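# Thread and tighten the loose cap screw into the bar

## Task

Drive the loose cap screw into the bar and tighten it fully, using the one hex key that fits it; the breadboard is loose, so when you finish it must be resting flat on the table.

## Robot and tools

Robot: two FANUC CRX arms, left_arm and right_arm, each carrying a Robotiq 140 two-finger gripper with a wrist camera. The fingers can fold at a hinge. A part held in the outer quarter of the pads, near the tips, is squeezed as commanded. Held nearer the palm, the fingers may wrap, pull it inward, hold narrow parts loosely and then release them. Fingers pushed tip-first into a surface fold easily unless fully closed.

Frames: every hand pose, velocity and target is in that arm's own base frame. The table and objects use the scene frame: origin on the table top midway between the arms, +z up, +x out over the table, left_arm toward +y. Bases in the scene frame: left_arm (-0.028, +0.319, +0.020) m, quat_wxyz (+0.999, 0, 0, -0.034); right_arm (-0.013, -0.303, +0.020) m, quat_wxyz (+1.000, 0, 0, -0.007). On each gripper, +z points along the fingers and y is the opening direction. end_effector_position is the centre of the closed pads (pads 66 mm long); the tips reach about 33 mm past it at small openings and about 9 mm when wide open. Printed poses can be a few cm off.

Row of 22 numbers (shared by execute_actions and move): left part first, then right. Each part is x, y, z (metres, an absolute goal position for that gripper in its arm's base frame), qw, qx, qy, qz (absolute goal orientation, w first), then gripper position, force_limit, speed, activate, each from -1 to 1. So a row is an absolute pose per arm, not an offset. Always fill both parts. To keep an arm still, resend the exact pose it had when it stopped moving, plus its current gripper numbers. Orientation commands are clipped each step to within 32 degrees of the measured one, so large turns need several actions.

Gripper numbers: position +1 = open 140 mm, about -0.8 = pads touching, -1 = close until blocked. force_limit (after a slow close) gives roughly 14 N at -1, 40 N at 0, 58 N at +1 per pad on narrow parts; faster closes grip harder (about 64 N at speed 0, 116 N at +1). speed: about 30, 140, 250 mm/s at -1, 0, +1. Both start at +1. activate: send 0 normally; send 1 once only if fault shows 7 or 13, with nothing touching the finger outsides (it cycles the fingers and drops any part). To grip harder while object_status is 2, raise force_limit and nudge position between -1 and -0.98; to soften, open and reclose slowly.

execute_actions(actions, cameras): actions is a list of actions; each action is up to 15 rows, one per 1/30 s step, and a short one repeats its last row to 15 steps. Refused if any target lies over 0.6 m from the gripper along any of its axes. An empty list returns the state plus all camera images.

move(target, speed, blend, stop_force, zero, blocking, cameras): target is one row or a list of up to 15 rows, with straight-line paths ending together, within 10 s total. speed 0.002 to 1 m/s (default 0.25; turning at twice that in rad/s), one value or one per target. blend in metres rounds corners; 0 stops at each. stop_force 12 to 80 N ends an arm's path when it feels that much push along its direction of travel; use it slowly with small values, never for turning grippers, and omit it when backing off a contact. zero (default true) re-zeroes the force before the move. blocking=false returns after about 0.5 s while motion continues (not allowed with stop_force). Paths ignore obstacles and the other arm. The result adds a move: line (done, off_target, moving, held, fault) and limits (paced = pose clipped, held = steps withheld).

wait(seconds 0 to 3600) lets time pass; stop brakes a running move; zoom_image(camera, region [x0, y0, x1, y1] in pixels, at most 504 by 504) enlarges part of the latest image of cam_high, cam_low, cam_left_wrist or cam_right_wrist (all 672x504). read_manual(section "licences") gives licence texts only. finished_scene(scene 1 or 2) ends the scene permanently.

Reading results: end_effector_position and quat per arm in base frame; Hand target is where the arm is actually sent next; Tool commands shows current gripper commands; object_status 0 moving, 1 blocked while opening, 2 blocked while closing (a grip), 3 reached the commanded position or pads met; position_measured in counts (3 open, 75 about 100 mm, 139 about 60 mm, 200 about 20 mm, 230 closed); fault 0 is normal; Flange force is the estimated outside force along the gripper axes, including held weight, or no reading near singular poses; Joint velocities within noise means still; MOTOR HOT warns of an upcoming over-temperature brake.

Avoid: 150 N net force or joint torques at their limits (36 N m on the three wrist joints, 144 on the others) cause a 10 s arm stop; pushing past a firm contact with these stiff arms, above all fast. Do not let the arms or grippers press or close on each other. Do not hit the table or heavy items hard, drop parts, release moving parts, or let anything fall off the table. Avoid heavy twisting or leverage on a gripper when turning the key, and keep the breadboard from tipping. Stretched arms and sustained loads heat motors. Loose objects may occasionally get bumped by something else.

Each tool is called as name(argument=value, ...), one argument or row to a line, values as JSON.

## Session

execute_actions(
  actions=[],
)

zoom_image(
  camera="cam_high",
  region=[150, 120, 550, 420],
)

Scene clock: 0.00 s.
left_arm: end_effector_position=(+0.6265, +0.0970, +0.3444) position_measured=3 object_status=3 fault=0 end_effector_quat_wxyz=(-0.062, +0.697, -0.714, +0.033) | right_arm: end_effector_position=(+0.7353, +0.3879, +0.3272) position_measured=3 object_status=3 fault=0 end_effector_quat_wxyz=(-0.190, +0.920, -0.088, +0.332)
Joint positions: left_arm=[0.366 0.407 0.725 0.011 -1.75 -0.388] | right_arm=[0.727 0.334 0.258 0.312 -0.756 0.507]
Joint velocities: within noise
Flange force (N): no reading
Hand target: left_arm +0.6265, +0.0970, +0.3444; -0.062, +0.697, -0.714, +0.033 | right_arm +0.7353, +0.3879, +0.3272; -0.190, +0.920, -0.088, +0.332
Tool commands: left_gripper/position=+1.0 left_gripper/force_limit=+1.0 left_gripper/speed=+1.0 left_gripper/activate=+0.0 right_gripper/position=+1.0 right_gripper/force_limit=+1.0 right_gripper/speed=+1.0 right_gripper/activate=+0.0

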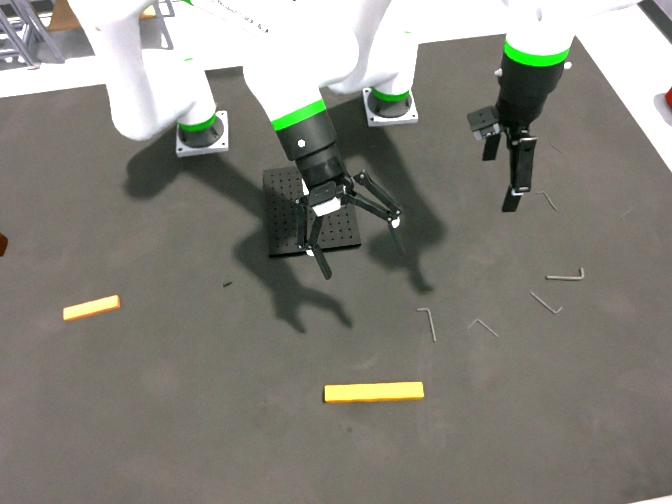

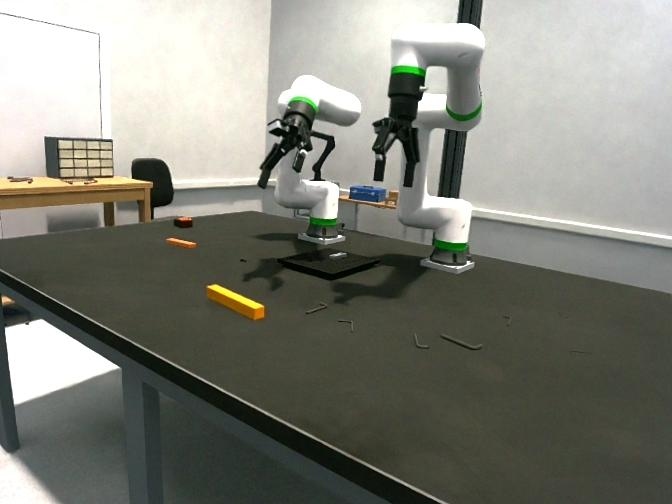

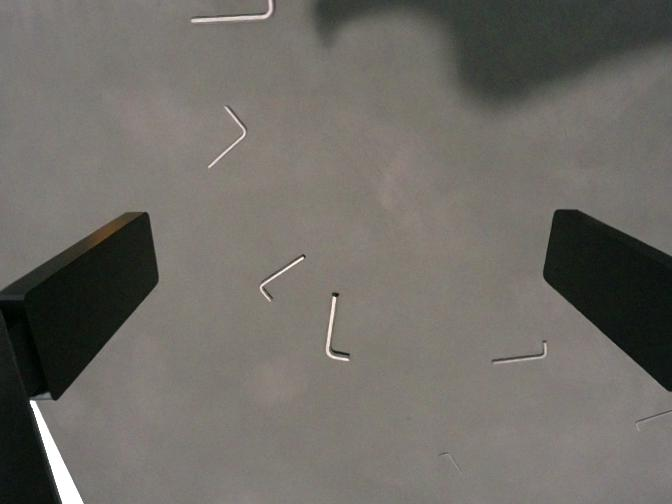

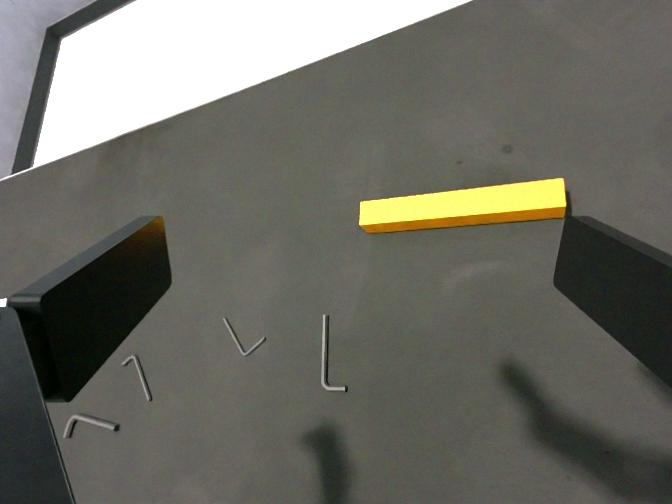

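Scaled by 1.260.

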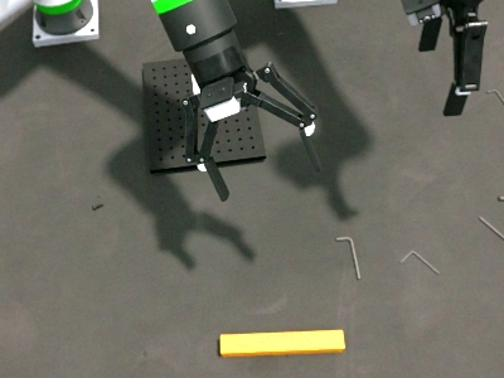

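move(
  target=[0.42,-0.28,0.24,0,0.7071,0.7071,0,1,1,1,0,0.62,0.13,0.22,0,1,0,0,0.3,0,0,0],
  speed=0.25,
  cameras=["all"],
)

zoom_image(
  camera="cam_high",
  region=[400, 120, 672, 350],
)

Scene clock: 15.10 s.
left_arm: end_effector_position=(+0.4200, -0.2800, +0.2400) position_measured=3 object_status=3 fault=0 end_effector_quat_wxyz=(+0.000, +0.707, +0.707, +0.000) | right_arm: end_effector_position=(+0.6200, +0.1300, +0.2200) position_measured=91 object_status=3 fault=0 end_effector_quat_wxyz=(+0.000, +1.000, +0.000, +0.000)
Joint positions: left_arm=[-0.327 0.141 0.154 0 -1.584 -2.814] | right_arm=[0.413 0.484 0.551 0 -1.638 1.157]
Flange force (N): left_arm=[6.7 -4.3 3.2] | right_arm=[1.5 0.4 1.2]
Hand target: left_arm +0.4200, -0.2800, +0.2400; +0.000, +0.707, +0.707, +0.000 | right_arm +0.6200, +0.1300, +0.2200; +0.000, +1.000, +0.000, +0.000
Off the commanded pose: left_arm 0.000 m, 0 deg | right_arm 0.000 m, 0 deg.
move: done

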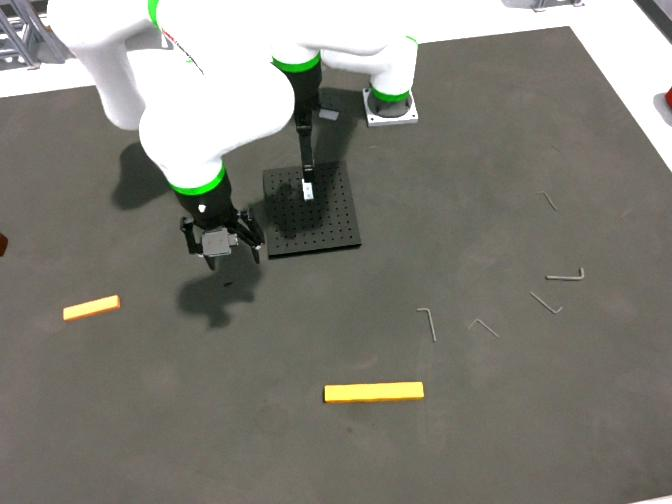

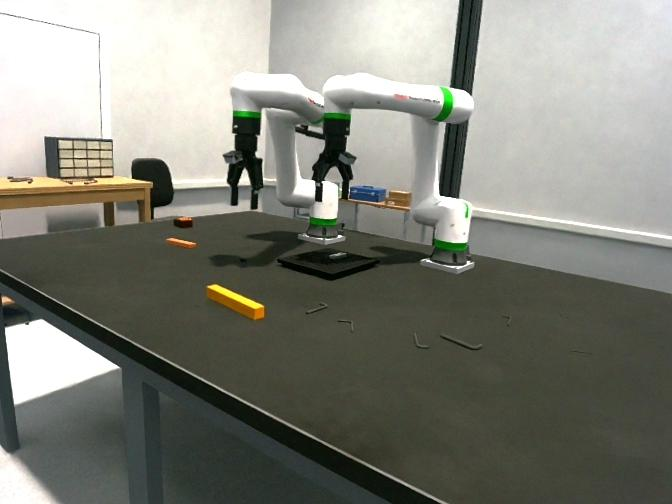

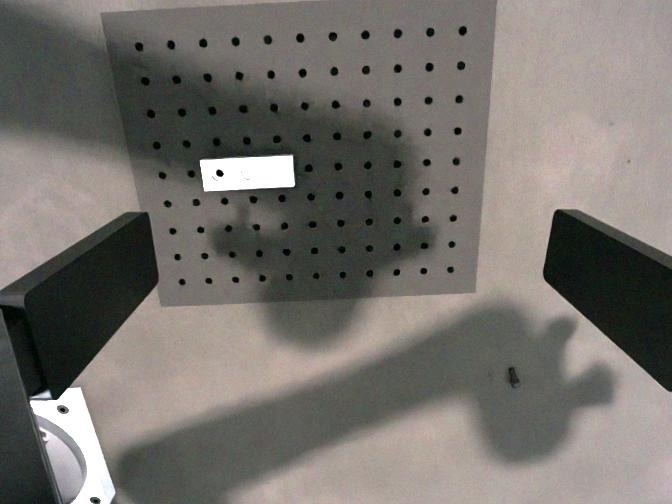

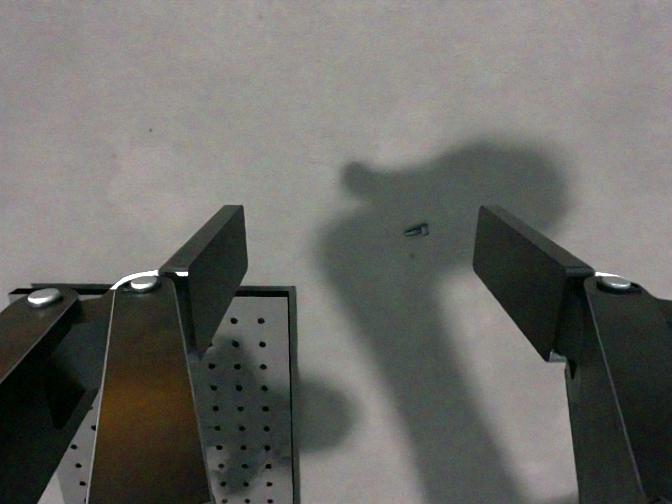

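Scaled by 1.853.

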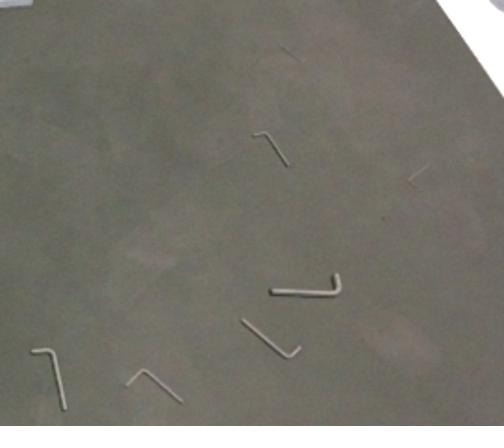

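zoom_image(
  camera="cam_left_wrist",
  region=[190, 145, 310, 205],
)

zoom_image(
  camera="cam_right_wrist",
  region=[380, 200, 460, 260],
)

zoom_image(
  camera="cam_left_wrist",
  region=[480, 350, 560, 410],
)

Scaled by 4.200.

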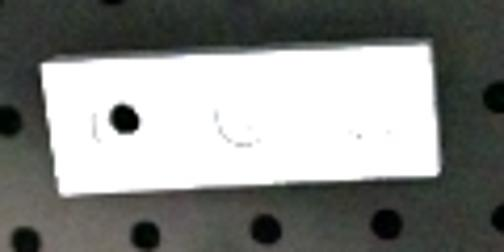

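Scaled by 6.300.

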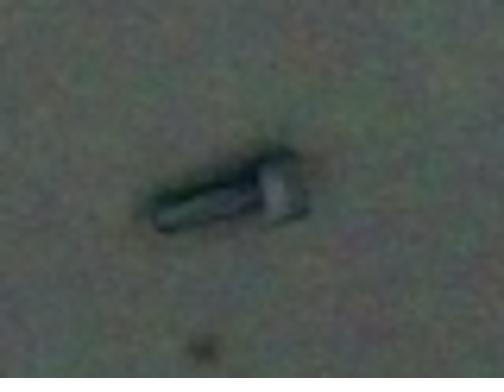

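Scaled by 6.300.

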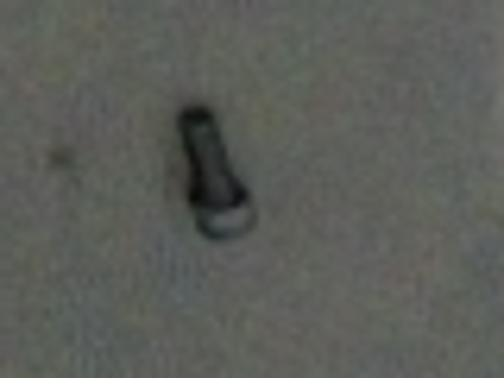

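move(
  target=[0.322,-0.299,0.118,0,0.7071,0.7071,0,-0.5,0,-1,0,0.5575,0.072,0.09,0,0.766,-0.643,0,0,0,-1,0],
  speed=0.2,
  cameras=["cam_left_wrist","cam_right_wrist"],
)

zoom_image(
  camera="cam_left_wrist",
  region=[310, 160, 390, 220],
)

Scene clock: 79.87 s.
left_arm: end_effector_position=(+0.3220, -0.2990, +0.1180) position_measured=192 object_status=0 fault=0 end_effector_quat_wxyz=(+0.000, +0.707, +0.707, +0.000) | right_arm: end_effector_position=(+0.5575, +0.0720, +0.0900) position_measured=129 object_status=3 fault=0 end_effector_quat_wxyz=(+0.000, +0.766, -0.643, +0.000)
Joint positions: left_arm=[-0.448 0.017 -0.267 0 -1.287 -2.694] | right_arm=[0.362 0.337 0.041 0 -1.275 -0.188]
Flange force (N): left_arm=[7.7 -2.4 1.6] | right_arm=[1.5 -2.2 2.1]
Hand target: left_arm +0.3220, -0.2990, +0.1180; +0.000, +0.707, +0.707, +0.000 | right_arm +0.5575, +0.0720, +0.0900; +0.000, +0.766, -0.643, +0.000
Off the commanded pose: left_arm 0.000 m, 0 deg | right_arm 0.000 m, 0 deg.
move: done

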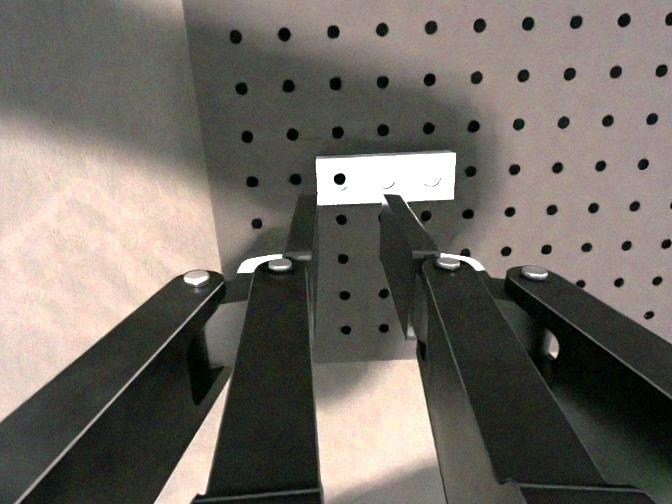

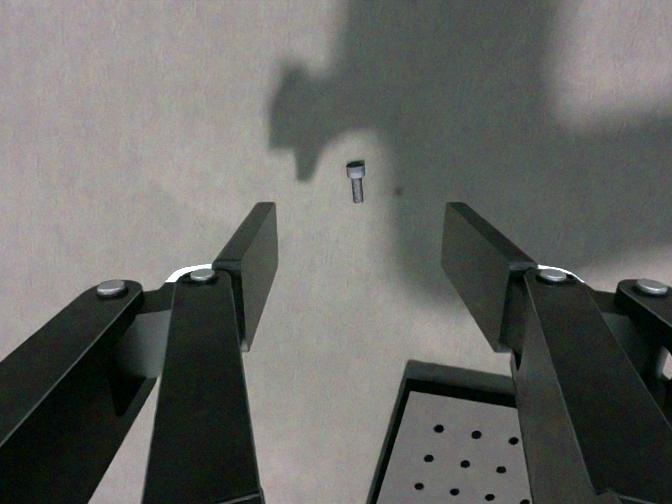

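Scaled by 6.300.

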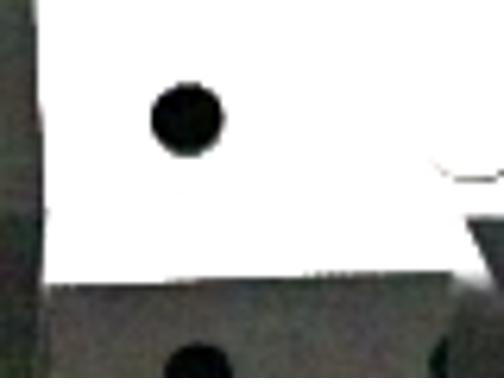

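move(
  target=[
    [0.30,-0.15,0.28,0,0.7071,0.7071,0,-0.5,0,-1,0,0.5572,0.0635,0.09,-0.1347,0.7640,-0.6078,-0.1694,-0.38,0,-1,0],
    [0.30,-0.15,0.28,0,0.7071,0.7071,0,-0.5,0,-1,0,0.5572,0.0635,0.035,-0.1347,0.7640,-0.6078,-0.1694,-0.38,0,-1,0],
  ],
  speed=0.15,
  cameras=["cam_right_wrist","cam_high"],
)

zoom_image(
  camera="cam_right_wrist",
  region=[260, 130, 430, 260],
)

Scene clock: 143.50 s.
left_arm: end_effector_position=(+0.3000, -0.1500, +0.2800) position_measured=192 object_status=3 fault=0 end_effector_quat_wxyz=(+0.000, +0.707, +0.707, +0.000) | right_arm: end_effector_position=(+0.5572, +0.0635, +0.0350) position_measured=177 object_status=3 fault=0 end_effector_quat_wxyz=(-0.135, +0.764, -0.608, -0.169)
Joint positions: left_arm=[-0.066 -0.289 -0.152 0 -1.707 -3.076] | right_arm=[0.058 0.494 0.175 -0.441 -1.352 0.288]
Flange force (N): left_arm=[7.6 -4.7 3.5] | right_arm=[2.3 -1.8 1.2]
Hand target: left_arm +0.3000, -0.1500, +0.2800; +0.000, +0.707, +0.707, +0.000 | right_arm +0.5572, +0.0635, +0.0350; -0.135, +0.764, -0.608, -0.169
Off the commanded pose: left_arm 0.000 m, 0 deg | right_arm 0.000 m, 0 deg.
move: done
Images, in order (width x height): cam_high 672x504, cam_right_wrist 672x504.

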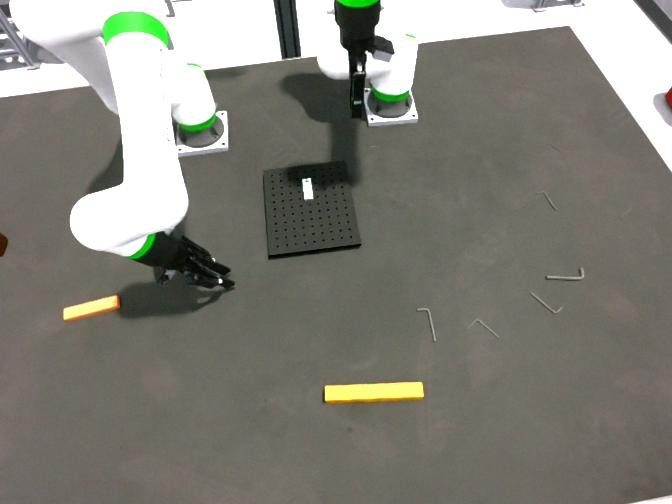

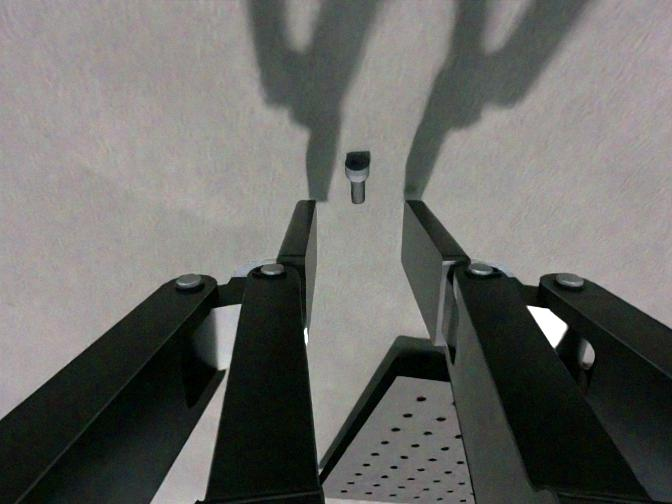

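Scaled by 2.965.

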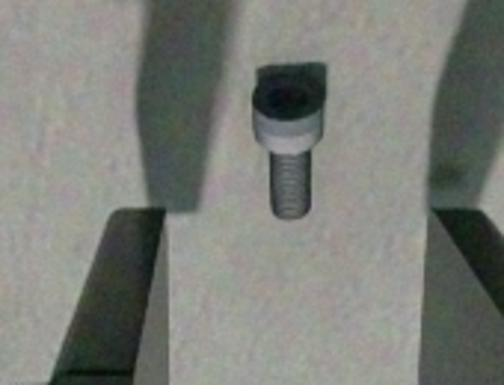

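move(
  target=[0.30,-0.15,0.28,0,0.7071,0.7071,0,-0.5,0,-1,0,0.5572,0.0635,0.0166,-0.1347,0.7640,-0.6078,-0.1694,-0.38,0,-1,0],
  speed=0.04,
  stop_force=16,
  cameras=["cam_right_wrist"],
)

move(
  target=[0.30,-0.15,0.28,0,0.7071,0.7071,0,-0.5,0,-1,0,0.5572,0.0635,0.0166,-0.1347,0.7640,-0.6078,-0.1694,-1,0.3,-1,0],
  cameras=["cam_right_wrist"],
)

zoom_image(
  camera="cam_right_wrist",
  region=[260, 130, 430, 260],
)

Scene clock: 150.43 s.
left_arm: end_effector_position=(+0.3000, -0.1500, +0.2800) position_measured=192 object_status=3 fault=0 end_effector_quat_wxyz=(+0.000, +0.707, +0.707, +0.000) | right_arm: end_effector_position=(+0.5572, +0.0635, +0.0166) position_measured=177 object_status=3 fault=0 end_effector_quat_wxyz=(-0.135, +0.764, -0.608, -0.169)
Joint positions: left_arm=[-0.066 -0.289 -0.152 0 -1.707 -3.076] | right_arm=[0.058 0.514 0.159 -0.445 -1.319 0.304]
Flange force (N): left_arm=[7.9 -4.3 4.0] | right_arm=[1.9 -1.0 0.9]
Hand target: left_arm +0.3000, -0.1500, +0.2800; +0.000, +0.707, +0.707, +0.000 | right_arm +0.5572, +0.0635, +0.0166; -0.135, +0.764, -0.608, -0.169
Off the commanded pose: left_arm 0.000 m, 0 deg | right_arm 0.000 m, 0 deg.
move: done

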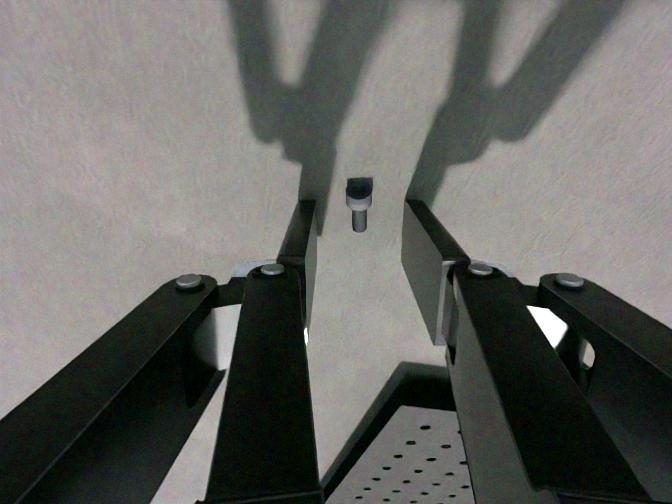

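Scene clock: 151.97 s.
left_arm: end_effector_position=(+0.3000, -0.1500, +0.2800) position_measured=192 object_status=3 fault=0 end_effector_quat_wxyz=(+0.000, +0.707, +0.707, +0.000) | right_arm: end_effector_position=(+0.5572, +0.0635, +0.0166) position_measured=225 object_status=0 fault=0 end_effector_quat_wxyz=(-0.135, +0.764, -0.608, -0.169)
Joint positions: left_arm=[-0.066 -0.289 -0.152 0 -1.707 -3.076] | right_arm=[0.058 0.514 0.159 -0.445 -1.319 0.304]
Flange force (N): left_arm=[7.8 -4.0 3.7] | right_arm=[0.9 -0.9 -4.3]
Hand target: left_arm +0.3000, -0.1500, +0.2800; +0.000, +0.707, +0.707, +0.000 | right_arm +0.5572, +0.0635, +0.0166; -0.135, +0.764, -0.608, -0.169
Off the commanded pose: left_arm 0.000 m, 0 deg | right_arm 0.000 m, 0 deg.
move: done

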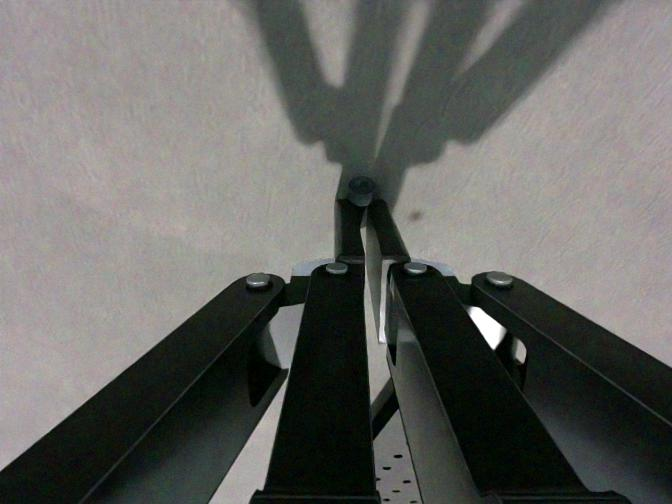

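Scaled by 2.965.

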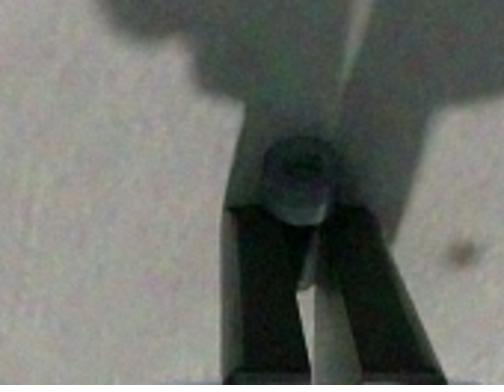

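move(
  target=[
    [0.35,0.05,0.35,0,0.7071,0.7071,0,-0.5,0,-1,0,0.5572,0.0635,0.12,-0.1347,0.7640,-0.6078,-0.1694,-1,0.3,-1,0],
    [0.35,0.05,0.35,0,0.7071,0.7071,0,-0.5,0,-1,0,0.45,0.10,0.3,0,0.342,-0.940,0,-1,0.3,-1,0],
    [0.35,0.05,0.35,0,0.7071,0.7071,0,-0.5,0,-1,0,0.42,0.15,0.3,0,-0.1736,-0.9848,0,-1,0.3,-1,0],
    [0.35,0.05,0.35,0,0.7071,0.7071,0,-0.5,0,-1,0,0.40,0.2,0.3,0,-0.5736,-0.8192,0,-1,0.3,-1,0],
  ],
  speed=[0.1,0.3,0.3,0.3],
  blend=[0.02,0.03,0.03,0],
)

move(
  target=[
    [0.35,0.05,0.35,0,0.7071,0.7071,0,-0.5,0,-1,0,0.38,0.25,0.28,0.2120,-0.5540,-0.7913,-0.1485,-1,0.3,-1,0],
    [0.35,0.05,0.35,0,0.7071,0.7071,0,-0.5,0,-1,0,0.33,0.26,0.22,0.4402,-0.4838,-0.6909,-0.3082,-1,0.3,-1,0],
  ],
  speed=0.2,
  blend=[0.03,0],
  cameras=["all"],
)

zoom_image(
  camera="cam_right_wrist",
  region=[260, 130, 430, 260],
)

Scene clock: 170.40 s.
left_arm: end_effector_position=(+0.3500, +0.0500, +0.3500) position_measured=192 object_status=3 fault=0 end_effector_quat_wxyz=(+0.000, +0.707, +0.707, +0.000) | right_arm: end_effector_position=(+0.4000, +0.2000, +0.2999) position_measured=225 object_status=2 fault=0 end_effector_quat_wxyz=(+0.000, +0.574, +0.819, +0.000)
Joint positions: left_arm=[0.518 -0.206 0.077 0 -1.854 -3.66] | right_arm=[0.759 0.006 0.149 0 -1.714 -3.551]
Flange force (N): left_arm=[3.7 -7.6 4.8] | right_arm=[-1.0 2.9 2.2]
Hand target: left_arm +0.3500, +0.0500, +0.3500; +0.000, +0.707, +0.707, +0.000 | right_arm +0.4000, +0.2000, +0.3000; +0.000, +0.574, +0.819, +0.000
Off the commanded pose: left_arm 0.000 m, 0 deg | right_arm 0.000 m, 0 deg.
move: done

Scene clock: 173.60 s.
left_arm: end_effector_position=(+0.3500, +0.0500, +0.3500) position_measured=192 object_status=3 fault=0 end_effector_quat_wxyz=(+0.000, +0.707, +0.707, +0.000) | right_arm: end_effector_position=(+0.3300, +0.2600, +0.2200) position_measured=225 object_status=2 fault=0 end_effector_quat_wxyz=(-0.440, +0.484, +0.691, +0.308)
Joint positions: left_arm=[0.518 -0.206 0.077 0 -1.854 -3.66] | right_arm=[0.044 0.128 -0.134 -1.065 -1.725 -2.772]
Flange force (N): left_arm=[3.6 -7.6 4.5] | right_arm=[-3.7 2.6 -0.8]
Hand target: left_arm +0.3500, +0.0500, +0.3500; +0.000, +0.707, +0.707, +0.000 | right_arm +0.3300, +0.2600, +0.2200; -0.440, +0.484, +0.691, +0.308
Off the commanded pose: left_arm 0.000 m, 0 deg | right_arm 0.000 m, 0 deg.
move: done

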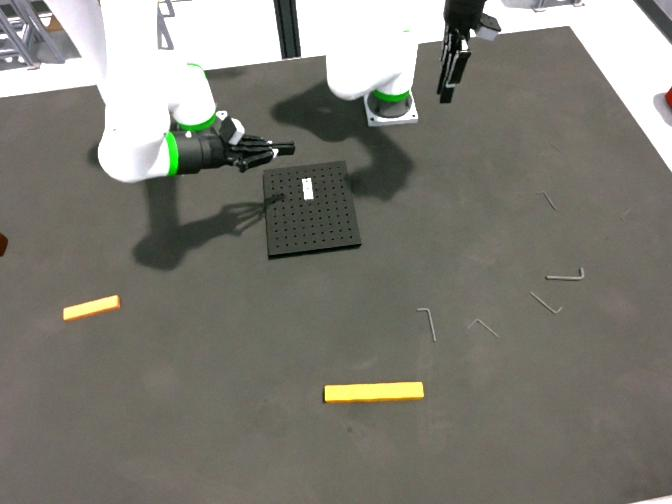

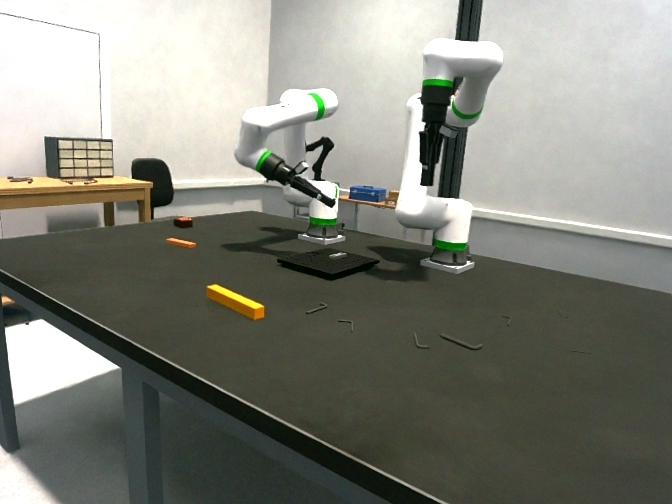

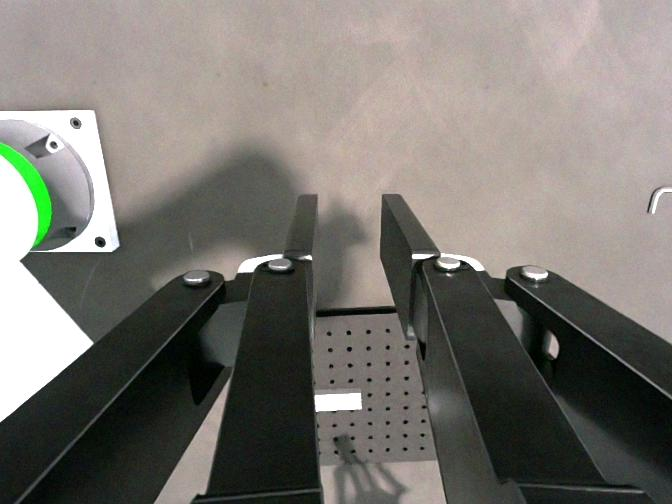

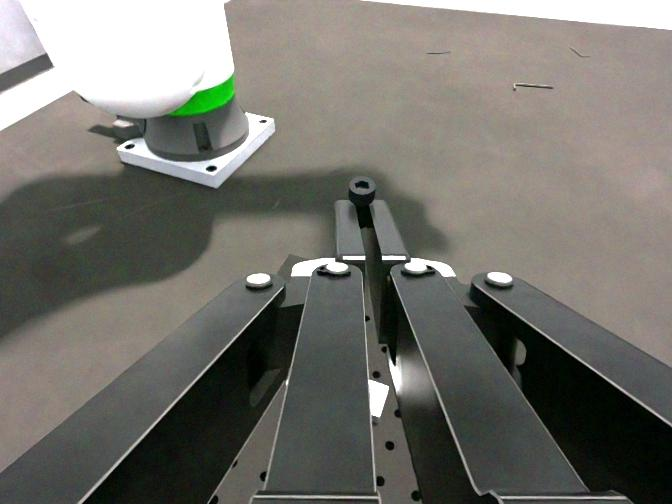

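Scaled by 2.965.

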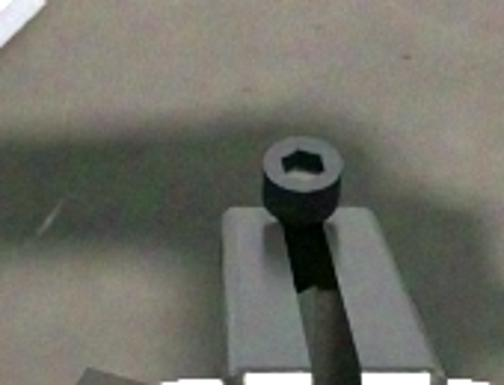

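zoom_image(
  camera="cam_low",
  region=[300, 180, 350, 220],
)

zoom_image(
  camera="cam_high",
  region=[260, 130, 320, 170],
)

Scaled by 10.080.

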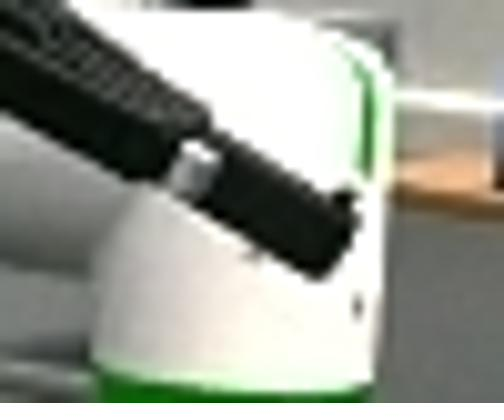

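Scaled by 8.400.

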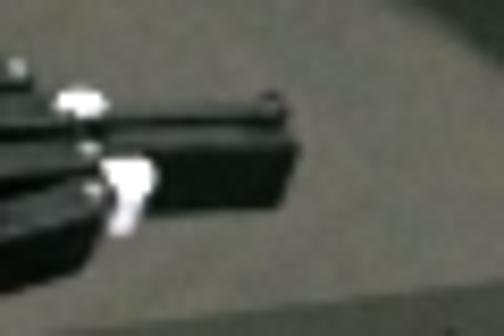

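zoom_image(
  camera="cam_right_wrist",
  region=[335, 165, 390, 215],
)

Scaled by 9.164.

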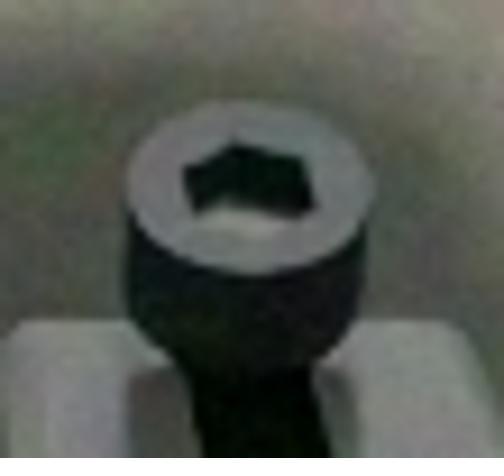

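move(
  target=[
    [0.35,-0.05,0.35,0,0,1,0,-0.5,0,-1,0,0.2918,0.2804,0.183,0.4096,-0.4967,-0.7094,-0.2868,-1,0.3,-1,0],
    [0.35,-0.05,0.35,0,-0.7071,0.7071,0,-0.5,0,-1,0,0.2918,0.2804,0.183,0.4096,-0.4967,-0.7094,-0.2868,-1,0.3,-1,0],
    [0.35,-0.05,0.35,0,1,0,0,-0.5,0,-1,0,0.2918,0.2804,0.183,0.4096,-0.4967,-0.7094,-0.2868,-1,0.3,-1,0],
    [0.33,-0.2,0.35,0,0.5736,0.8192,0,-0.5,0,-1,0,0.2918,0.2804,0.183,0.4096,-0.4967,-0.7094,-0.2868,-1,0.3,-1,0],
    [0.3195,-0.2945,0.26,0,0.5736,0.8192,0,-0.5,0,-1,0,0.2918,0.2804,0.183,0.4096,-0.4967,-0.7094,-0.2868,-1,0.3,-1,0],
  ],
  speed=[0.4,0.8,0.8,0.4,0.15],
  blend=[0.03,0.03,0.03,0.03,0],
  cameras=["all"],
)

zoom_image(
  camera="cam_left_wrist",
  region=[270, 120, 430, 250],
)

Scene clock: 237.23 s.
left_arm: end_effector_position=(+0.3195, -0.2943, +0.2600) position_measured=192 object_status=3 fault=0 end_effector_quat_wxyz=(+0.000, +0.574, +0.819, +0.000) | right_arm: end_effector_position=(+0.2918, +0.2804, +0.1830) position_measured=225 object_status=2 fault=0 end_effector_quat_wxyz=(-0.410, +0.497, +0.709, +0.287)
Joint positions: left_arm=[-0.44 -0.037 0.014 0.001 -1.621 3.929] | right_arm=[0.149 0.034 -0.269 -1.014 -1.586 -2.781]
Flange force (N): left_arm=[8.3 -0.4 3.6] | right_arm=[-4.4 3.0 -0.2]
Hand target: left_arm +0.3196, -0.2944, +0.2600; +0.000, +0.574, +0.819, +0.000 | right_arm +0.2918, +0.2804, +0.1830; -0.410, +0.497, +0.709, +0.287
Off the commanded pose: left_arm 0.000 m, 0 deg | right_arm 0.000 m, 0 deg.
joint sent to its limit (left arm) — joint 6 (wrist roll), upper limit. The joint targets still meet the commanded pose.
move: done

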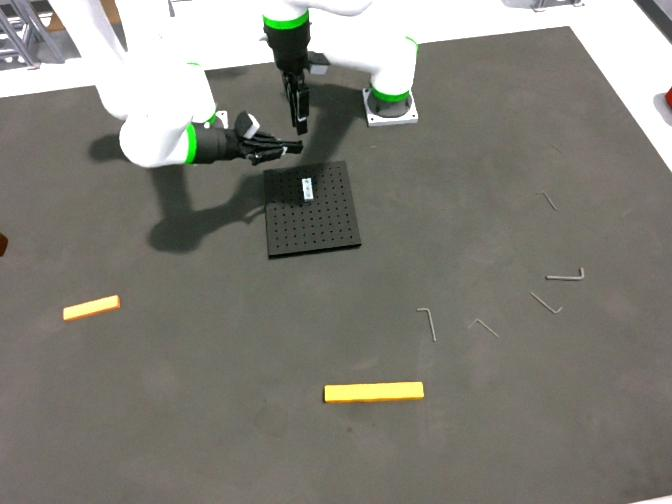

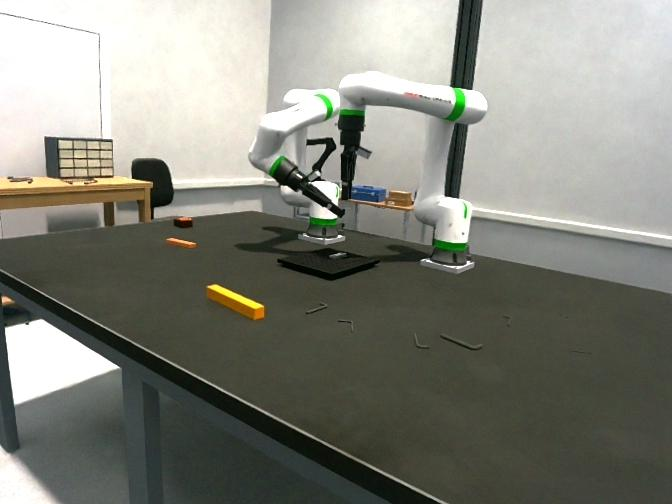

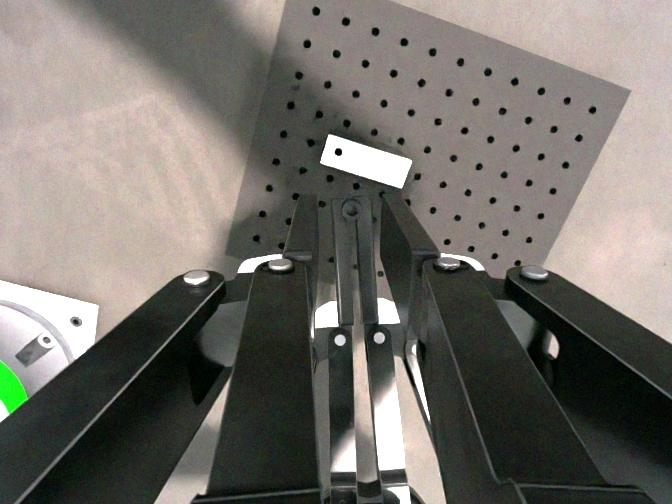

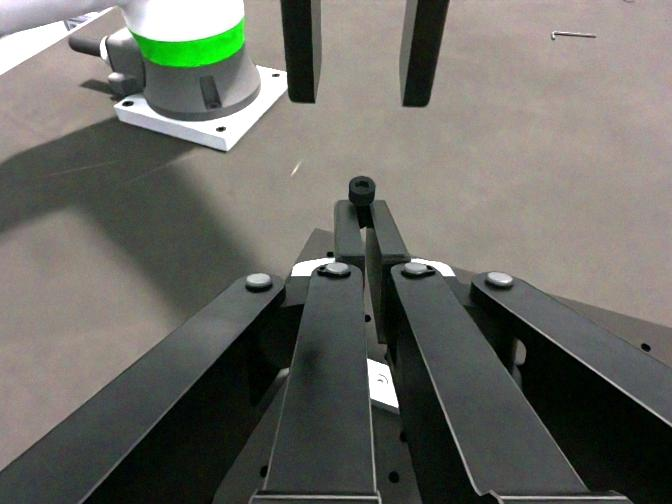

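Scaled by 3.150.

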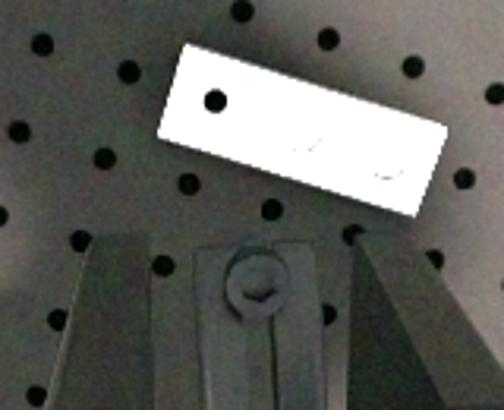

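move(
  target=[
    [0.3238,-0.2977,0.25,0,0.6088,0.7934,0,-0.5,0,-1,0,0.2918,0.2804,0.183,0.4096,-0.4967,-0.7094,-0.2868,-1,0.3,-1,0],
    [0.3238,-0.2977,0.2155,0,0.6088,0.7934,0,-0.5,0,-1,0,0.2918,0.2804,0.183,0.4096,-0.4967,-0.7094,-0.2868,-1,0.3,-1,0],
  ],
  speed=0.03,
  stop_force=14,
  cameras=["cam_left_wrist","cam_right_wrist","cam_low"],
)

zoom_image(
  camera="cam_left_wrist",
  region=[290, 160, 410, 260],
)

zoom_image(
  camera="cam_right_wrist",
  region=[290, 110, 430, 230],
)

Scene clock: 251.50 s.
left_arm: end_effector_position=(+0.3238, -0.2977, +0.2155) position_measured=192 object_status=3 fault=0 end_effector_quat_wxyz=(+0.000, +0.609, +0.793, +0.000) | right_arm: end_effector_position=(+0.2918, +0.2804, +0.1830) position_measured=225 object_status=2 fault=0 end_effector_quat_wxyz=(-0.410, +0.497, +0.709, +0.287)
Joint positions: left_arm=[-0.443 -0.022 -0.076 0 -1.518 3.847] | right_arm=[0.149 0.034 -0.269 -1.014 -1.586 -2.781]
Flange force (N): left_arm=[8.0 -0.9 2.4] | right_arm=[-4.2 3.1 -0.2]
Hand target: left_arm +0.3238, -0.2977, +0.2155; +0.000, +0.609, +0.793, +0.000 | right_arm +0.2918, +0.2804, +0.1830; -0.410, +0.497, +0.709, +0.287
Off the commanded pose: left_arm 0.000 m, 0 deg | right_arm 0.000 m, 0 deg.
move: done
Images, in order (width x height): cam_low 672x504, cam_left_wrist 672x504, cam_right_wrist 672x504.

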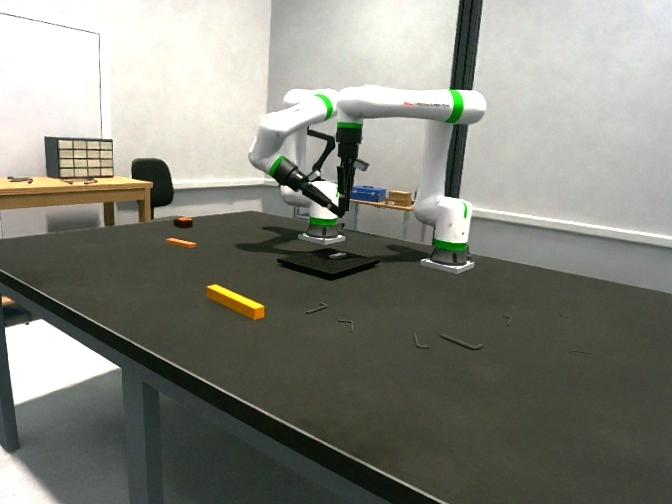

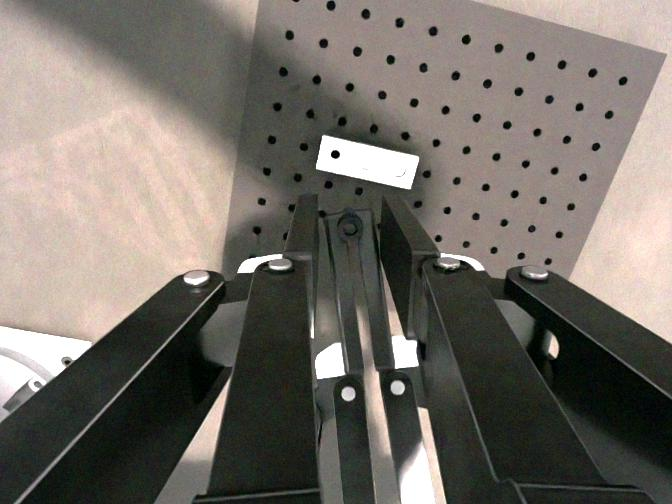

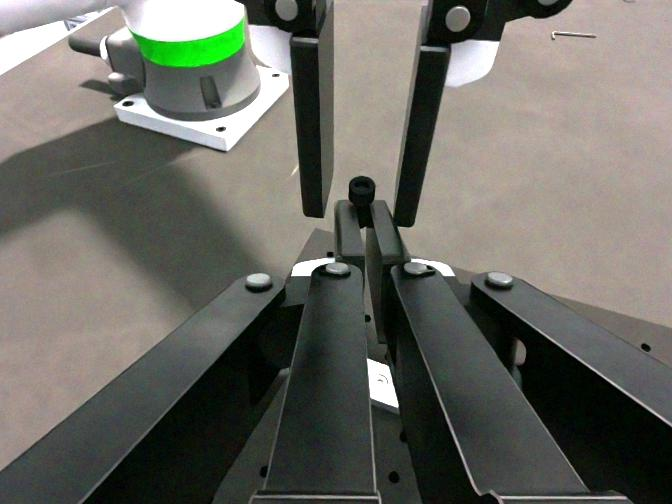

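Scaled by 4.200.

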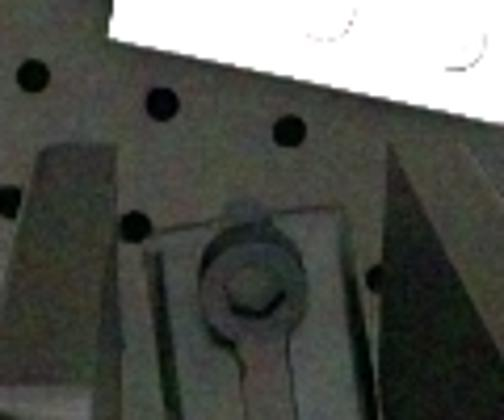

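Scaled by 3.600.

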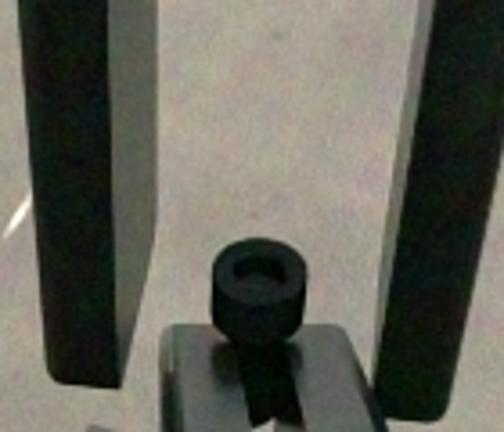

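move(
  target=[
    [0.3201,-0.2890,0.2185,0,0.6088,0.7934,0,-0.5,0,-1,0,0.2918,0.2804,0.183,0.4096,-0.4967,-0.7094,-0.2868,-1,0.3,-1,0],
    [0.3201,-0.2890,0.2180,0,0.6088,0.7934,0,-1,-0.2,-1,0,0.2918,0.2804,0.183,0.4096,-0.4967,-0.7094,-0.2868,-1,0.3,-1,0],
  ],
  speed=0.03,
  cameras=["cam_left_wrist","cam_right_wrist"],
)

zoom_image(
  camera="cam_left_wrist",
  region=[290, 160, 410, 260],
)

zoom_image(
  camera="cam_right_wrist",
  region=[290, 110, 430, 230],
)

Scene clock: 273.50 s.
left_arm: end_effector_position=(+0.3202, -0.2890, +0.2180) position_measured=217 object_status=0 fault=0 end_effector_quat_wxyz=(+0.000, +0.609, +0.793, +0.000) | right_arm: end_effector_position=(+0.2917, +0.2804, +0.1830) position_measured=225 object_status=2 fault=0 end_effector_quat_wxyz=(-0.410, +0.497, +0.709, +0.287)
Joint positions: left_arm=[-0.428 -0.045 -0.091 0 -1.524 3.832] | right_arm=[0.149 0.034 -0.269 -1.014 -1.586 -2.781]
Flange force (N): left_arm=[8.0 13.5 0.2] | right_arm=[-5.0 -10.6 2.9]
Hand target: left_arm +0.3201, -0.2890, +0.2180; +0.000, +0.609, +0.793, +0.000 | right_arm +0.2918, +0.2804, +0.1830; -0.410, +0.497, +0.709, +0.287
Off the commanded pose: left_arm 0.000 m, 0 deg | right_arm 0.000 m, 0 deg.
move: done

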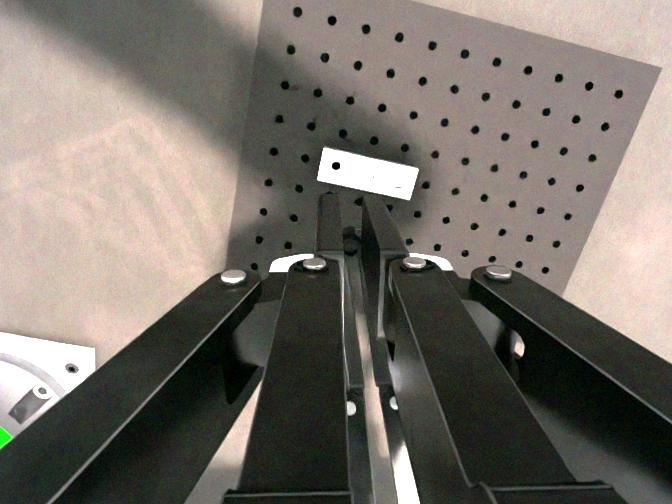

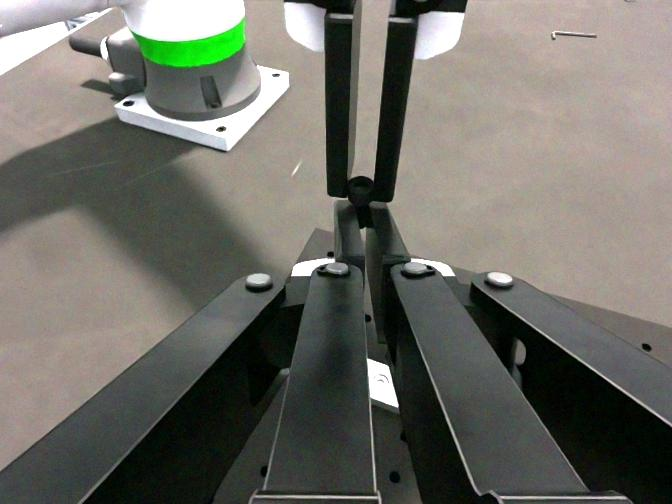

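Scaled by 4.200.

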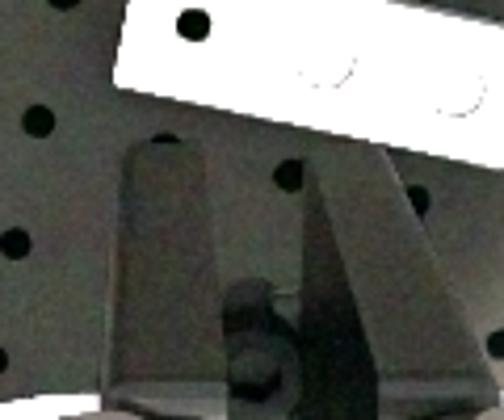

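Scaled by 3.600.

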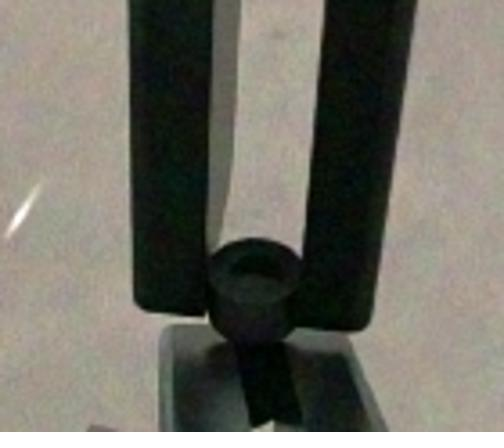

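move(
  target=[
    [0.3201,-0.2890,0.2180,0,0.6088,0.7934,0,-1,-0.2,-1,0,0.2918,0.2804,0.183,0.4096,-0.4967,-0.7094,-0.2868,-0.6,0.3,-1,0],
    [0.3201,-0.2890,0.2180,0,0.6088,0.7934,0,-1,-0.2,-1,0,0.3214,0.199,0.210,0.4096,-0.4967,-0.7094,-0.2868,-0.6,0.3,-1,0],
  ],
  speed=0.08,
  cameras=["cam_left_wrist","cam_right_wrist"],
)

zoom_image(
  camera="cam_left_wrist",
  region=[290, 160, 410, 260],
)

zoom_image(
  camera="cam_right_wrist",
  region=[290, 50, 430, 170],
)

Scene clock: 285.57 s.
left_arm: end_effector_position=(+0.3201, -0.2890, +0.2180) position_measured=217 object_status=2 fault=0 end_effector_quat_wxyz=(+0.000, +0.609, +0.793, +0.000) | right_arm: end_effector_position=(+0.3214, +0.1990, +0.2100) position_measured=205 object_status=3 fault=0 end_effector_quat_wxyz=(-0.410, +0.497, +0.709, +0.287)
Joint positions: left_arm=[-0.428 -0.045 -0.091 0 -1.524 3.832] | right_arm=[-0.038 0.092 -0.147 -0.959 -1.772 -2.734]
Flange force (N): left_arm=[7.9 -0.7 2.9] | right_arm=[-4.0 2.2 -0.6]
Hand target: left_arm +0.3201, -0.2890, +0.2180; +0.000, +0.609, +0.793, +0.000 | right_arm +0.3214, +0.1990, +0.2100; -0.410, +0.497, +0.709, +0.287
Off the commanded pose: left_arm 0.000 m, 0 deg | right_arm 0.000 m, 0 deg.
move: done

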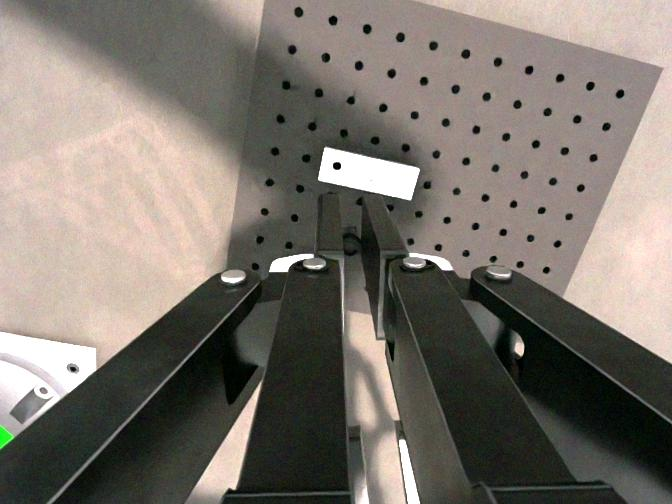

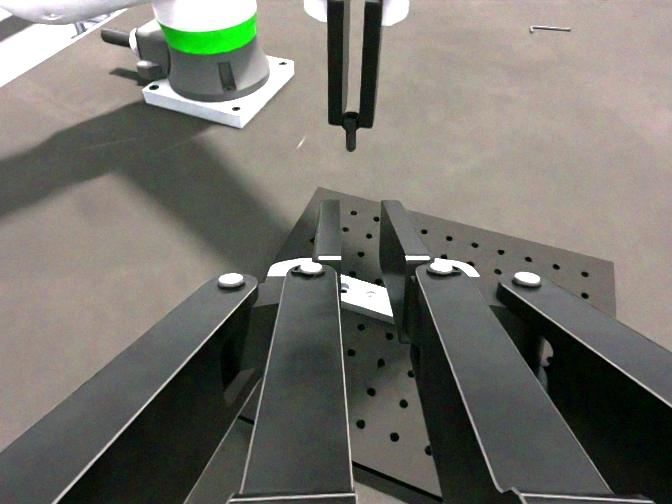

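Scaled by 4.200.

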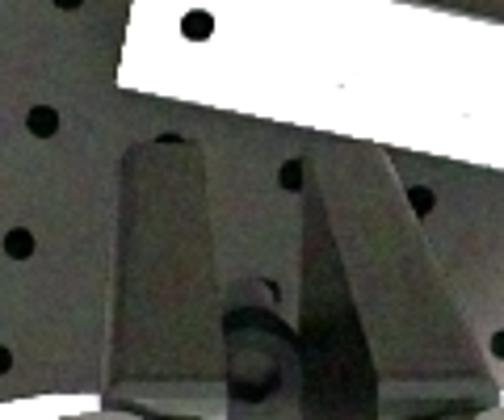

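Scaled by 3.600.

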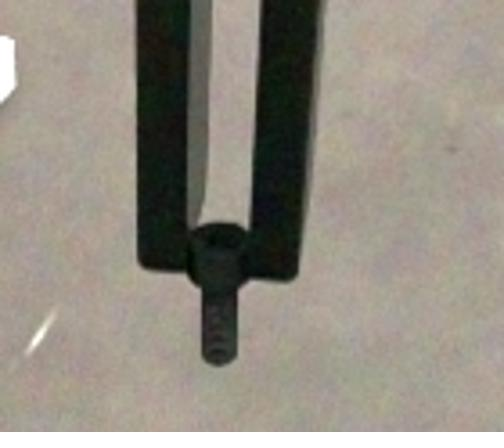

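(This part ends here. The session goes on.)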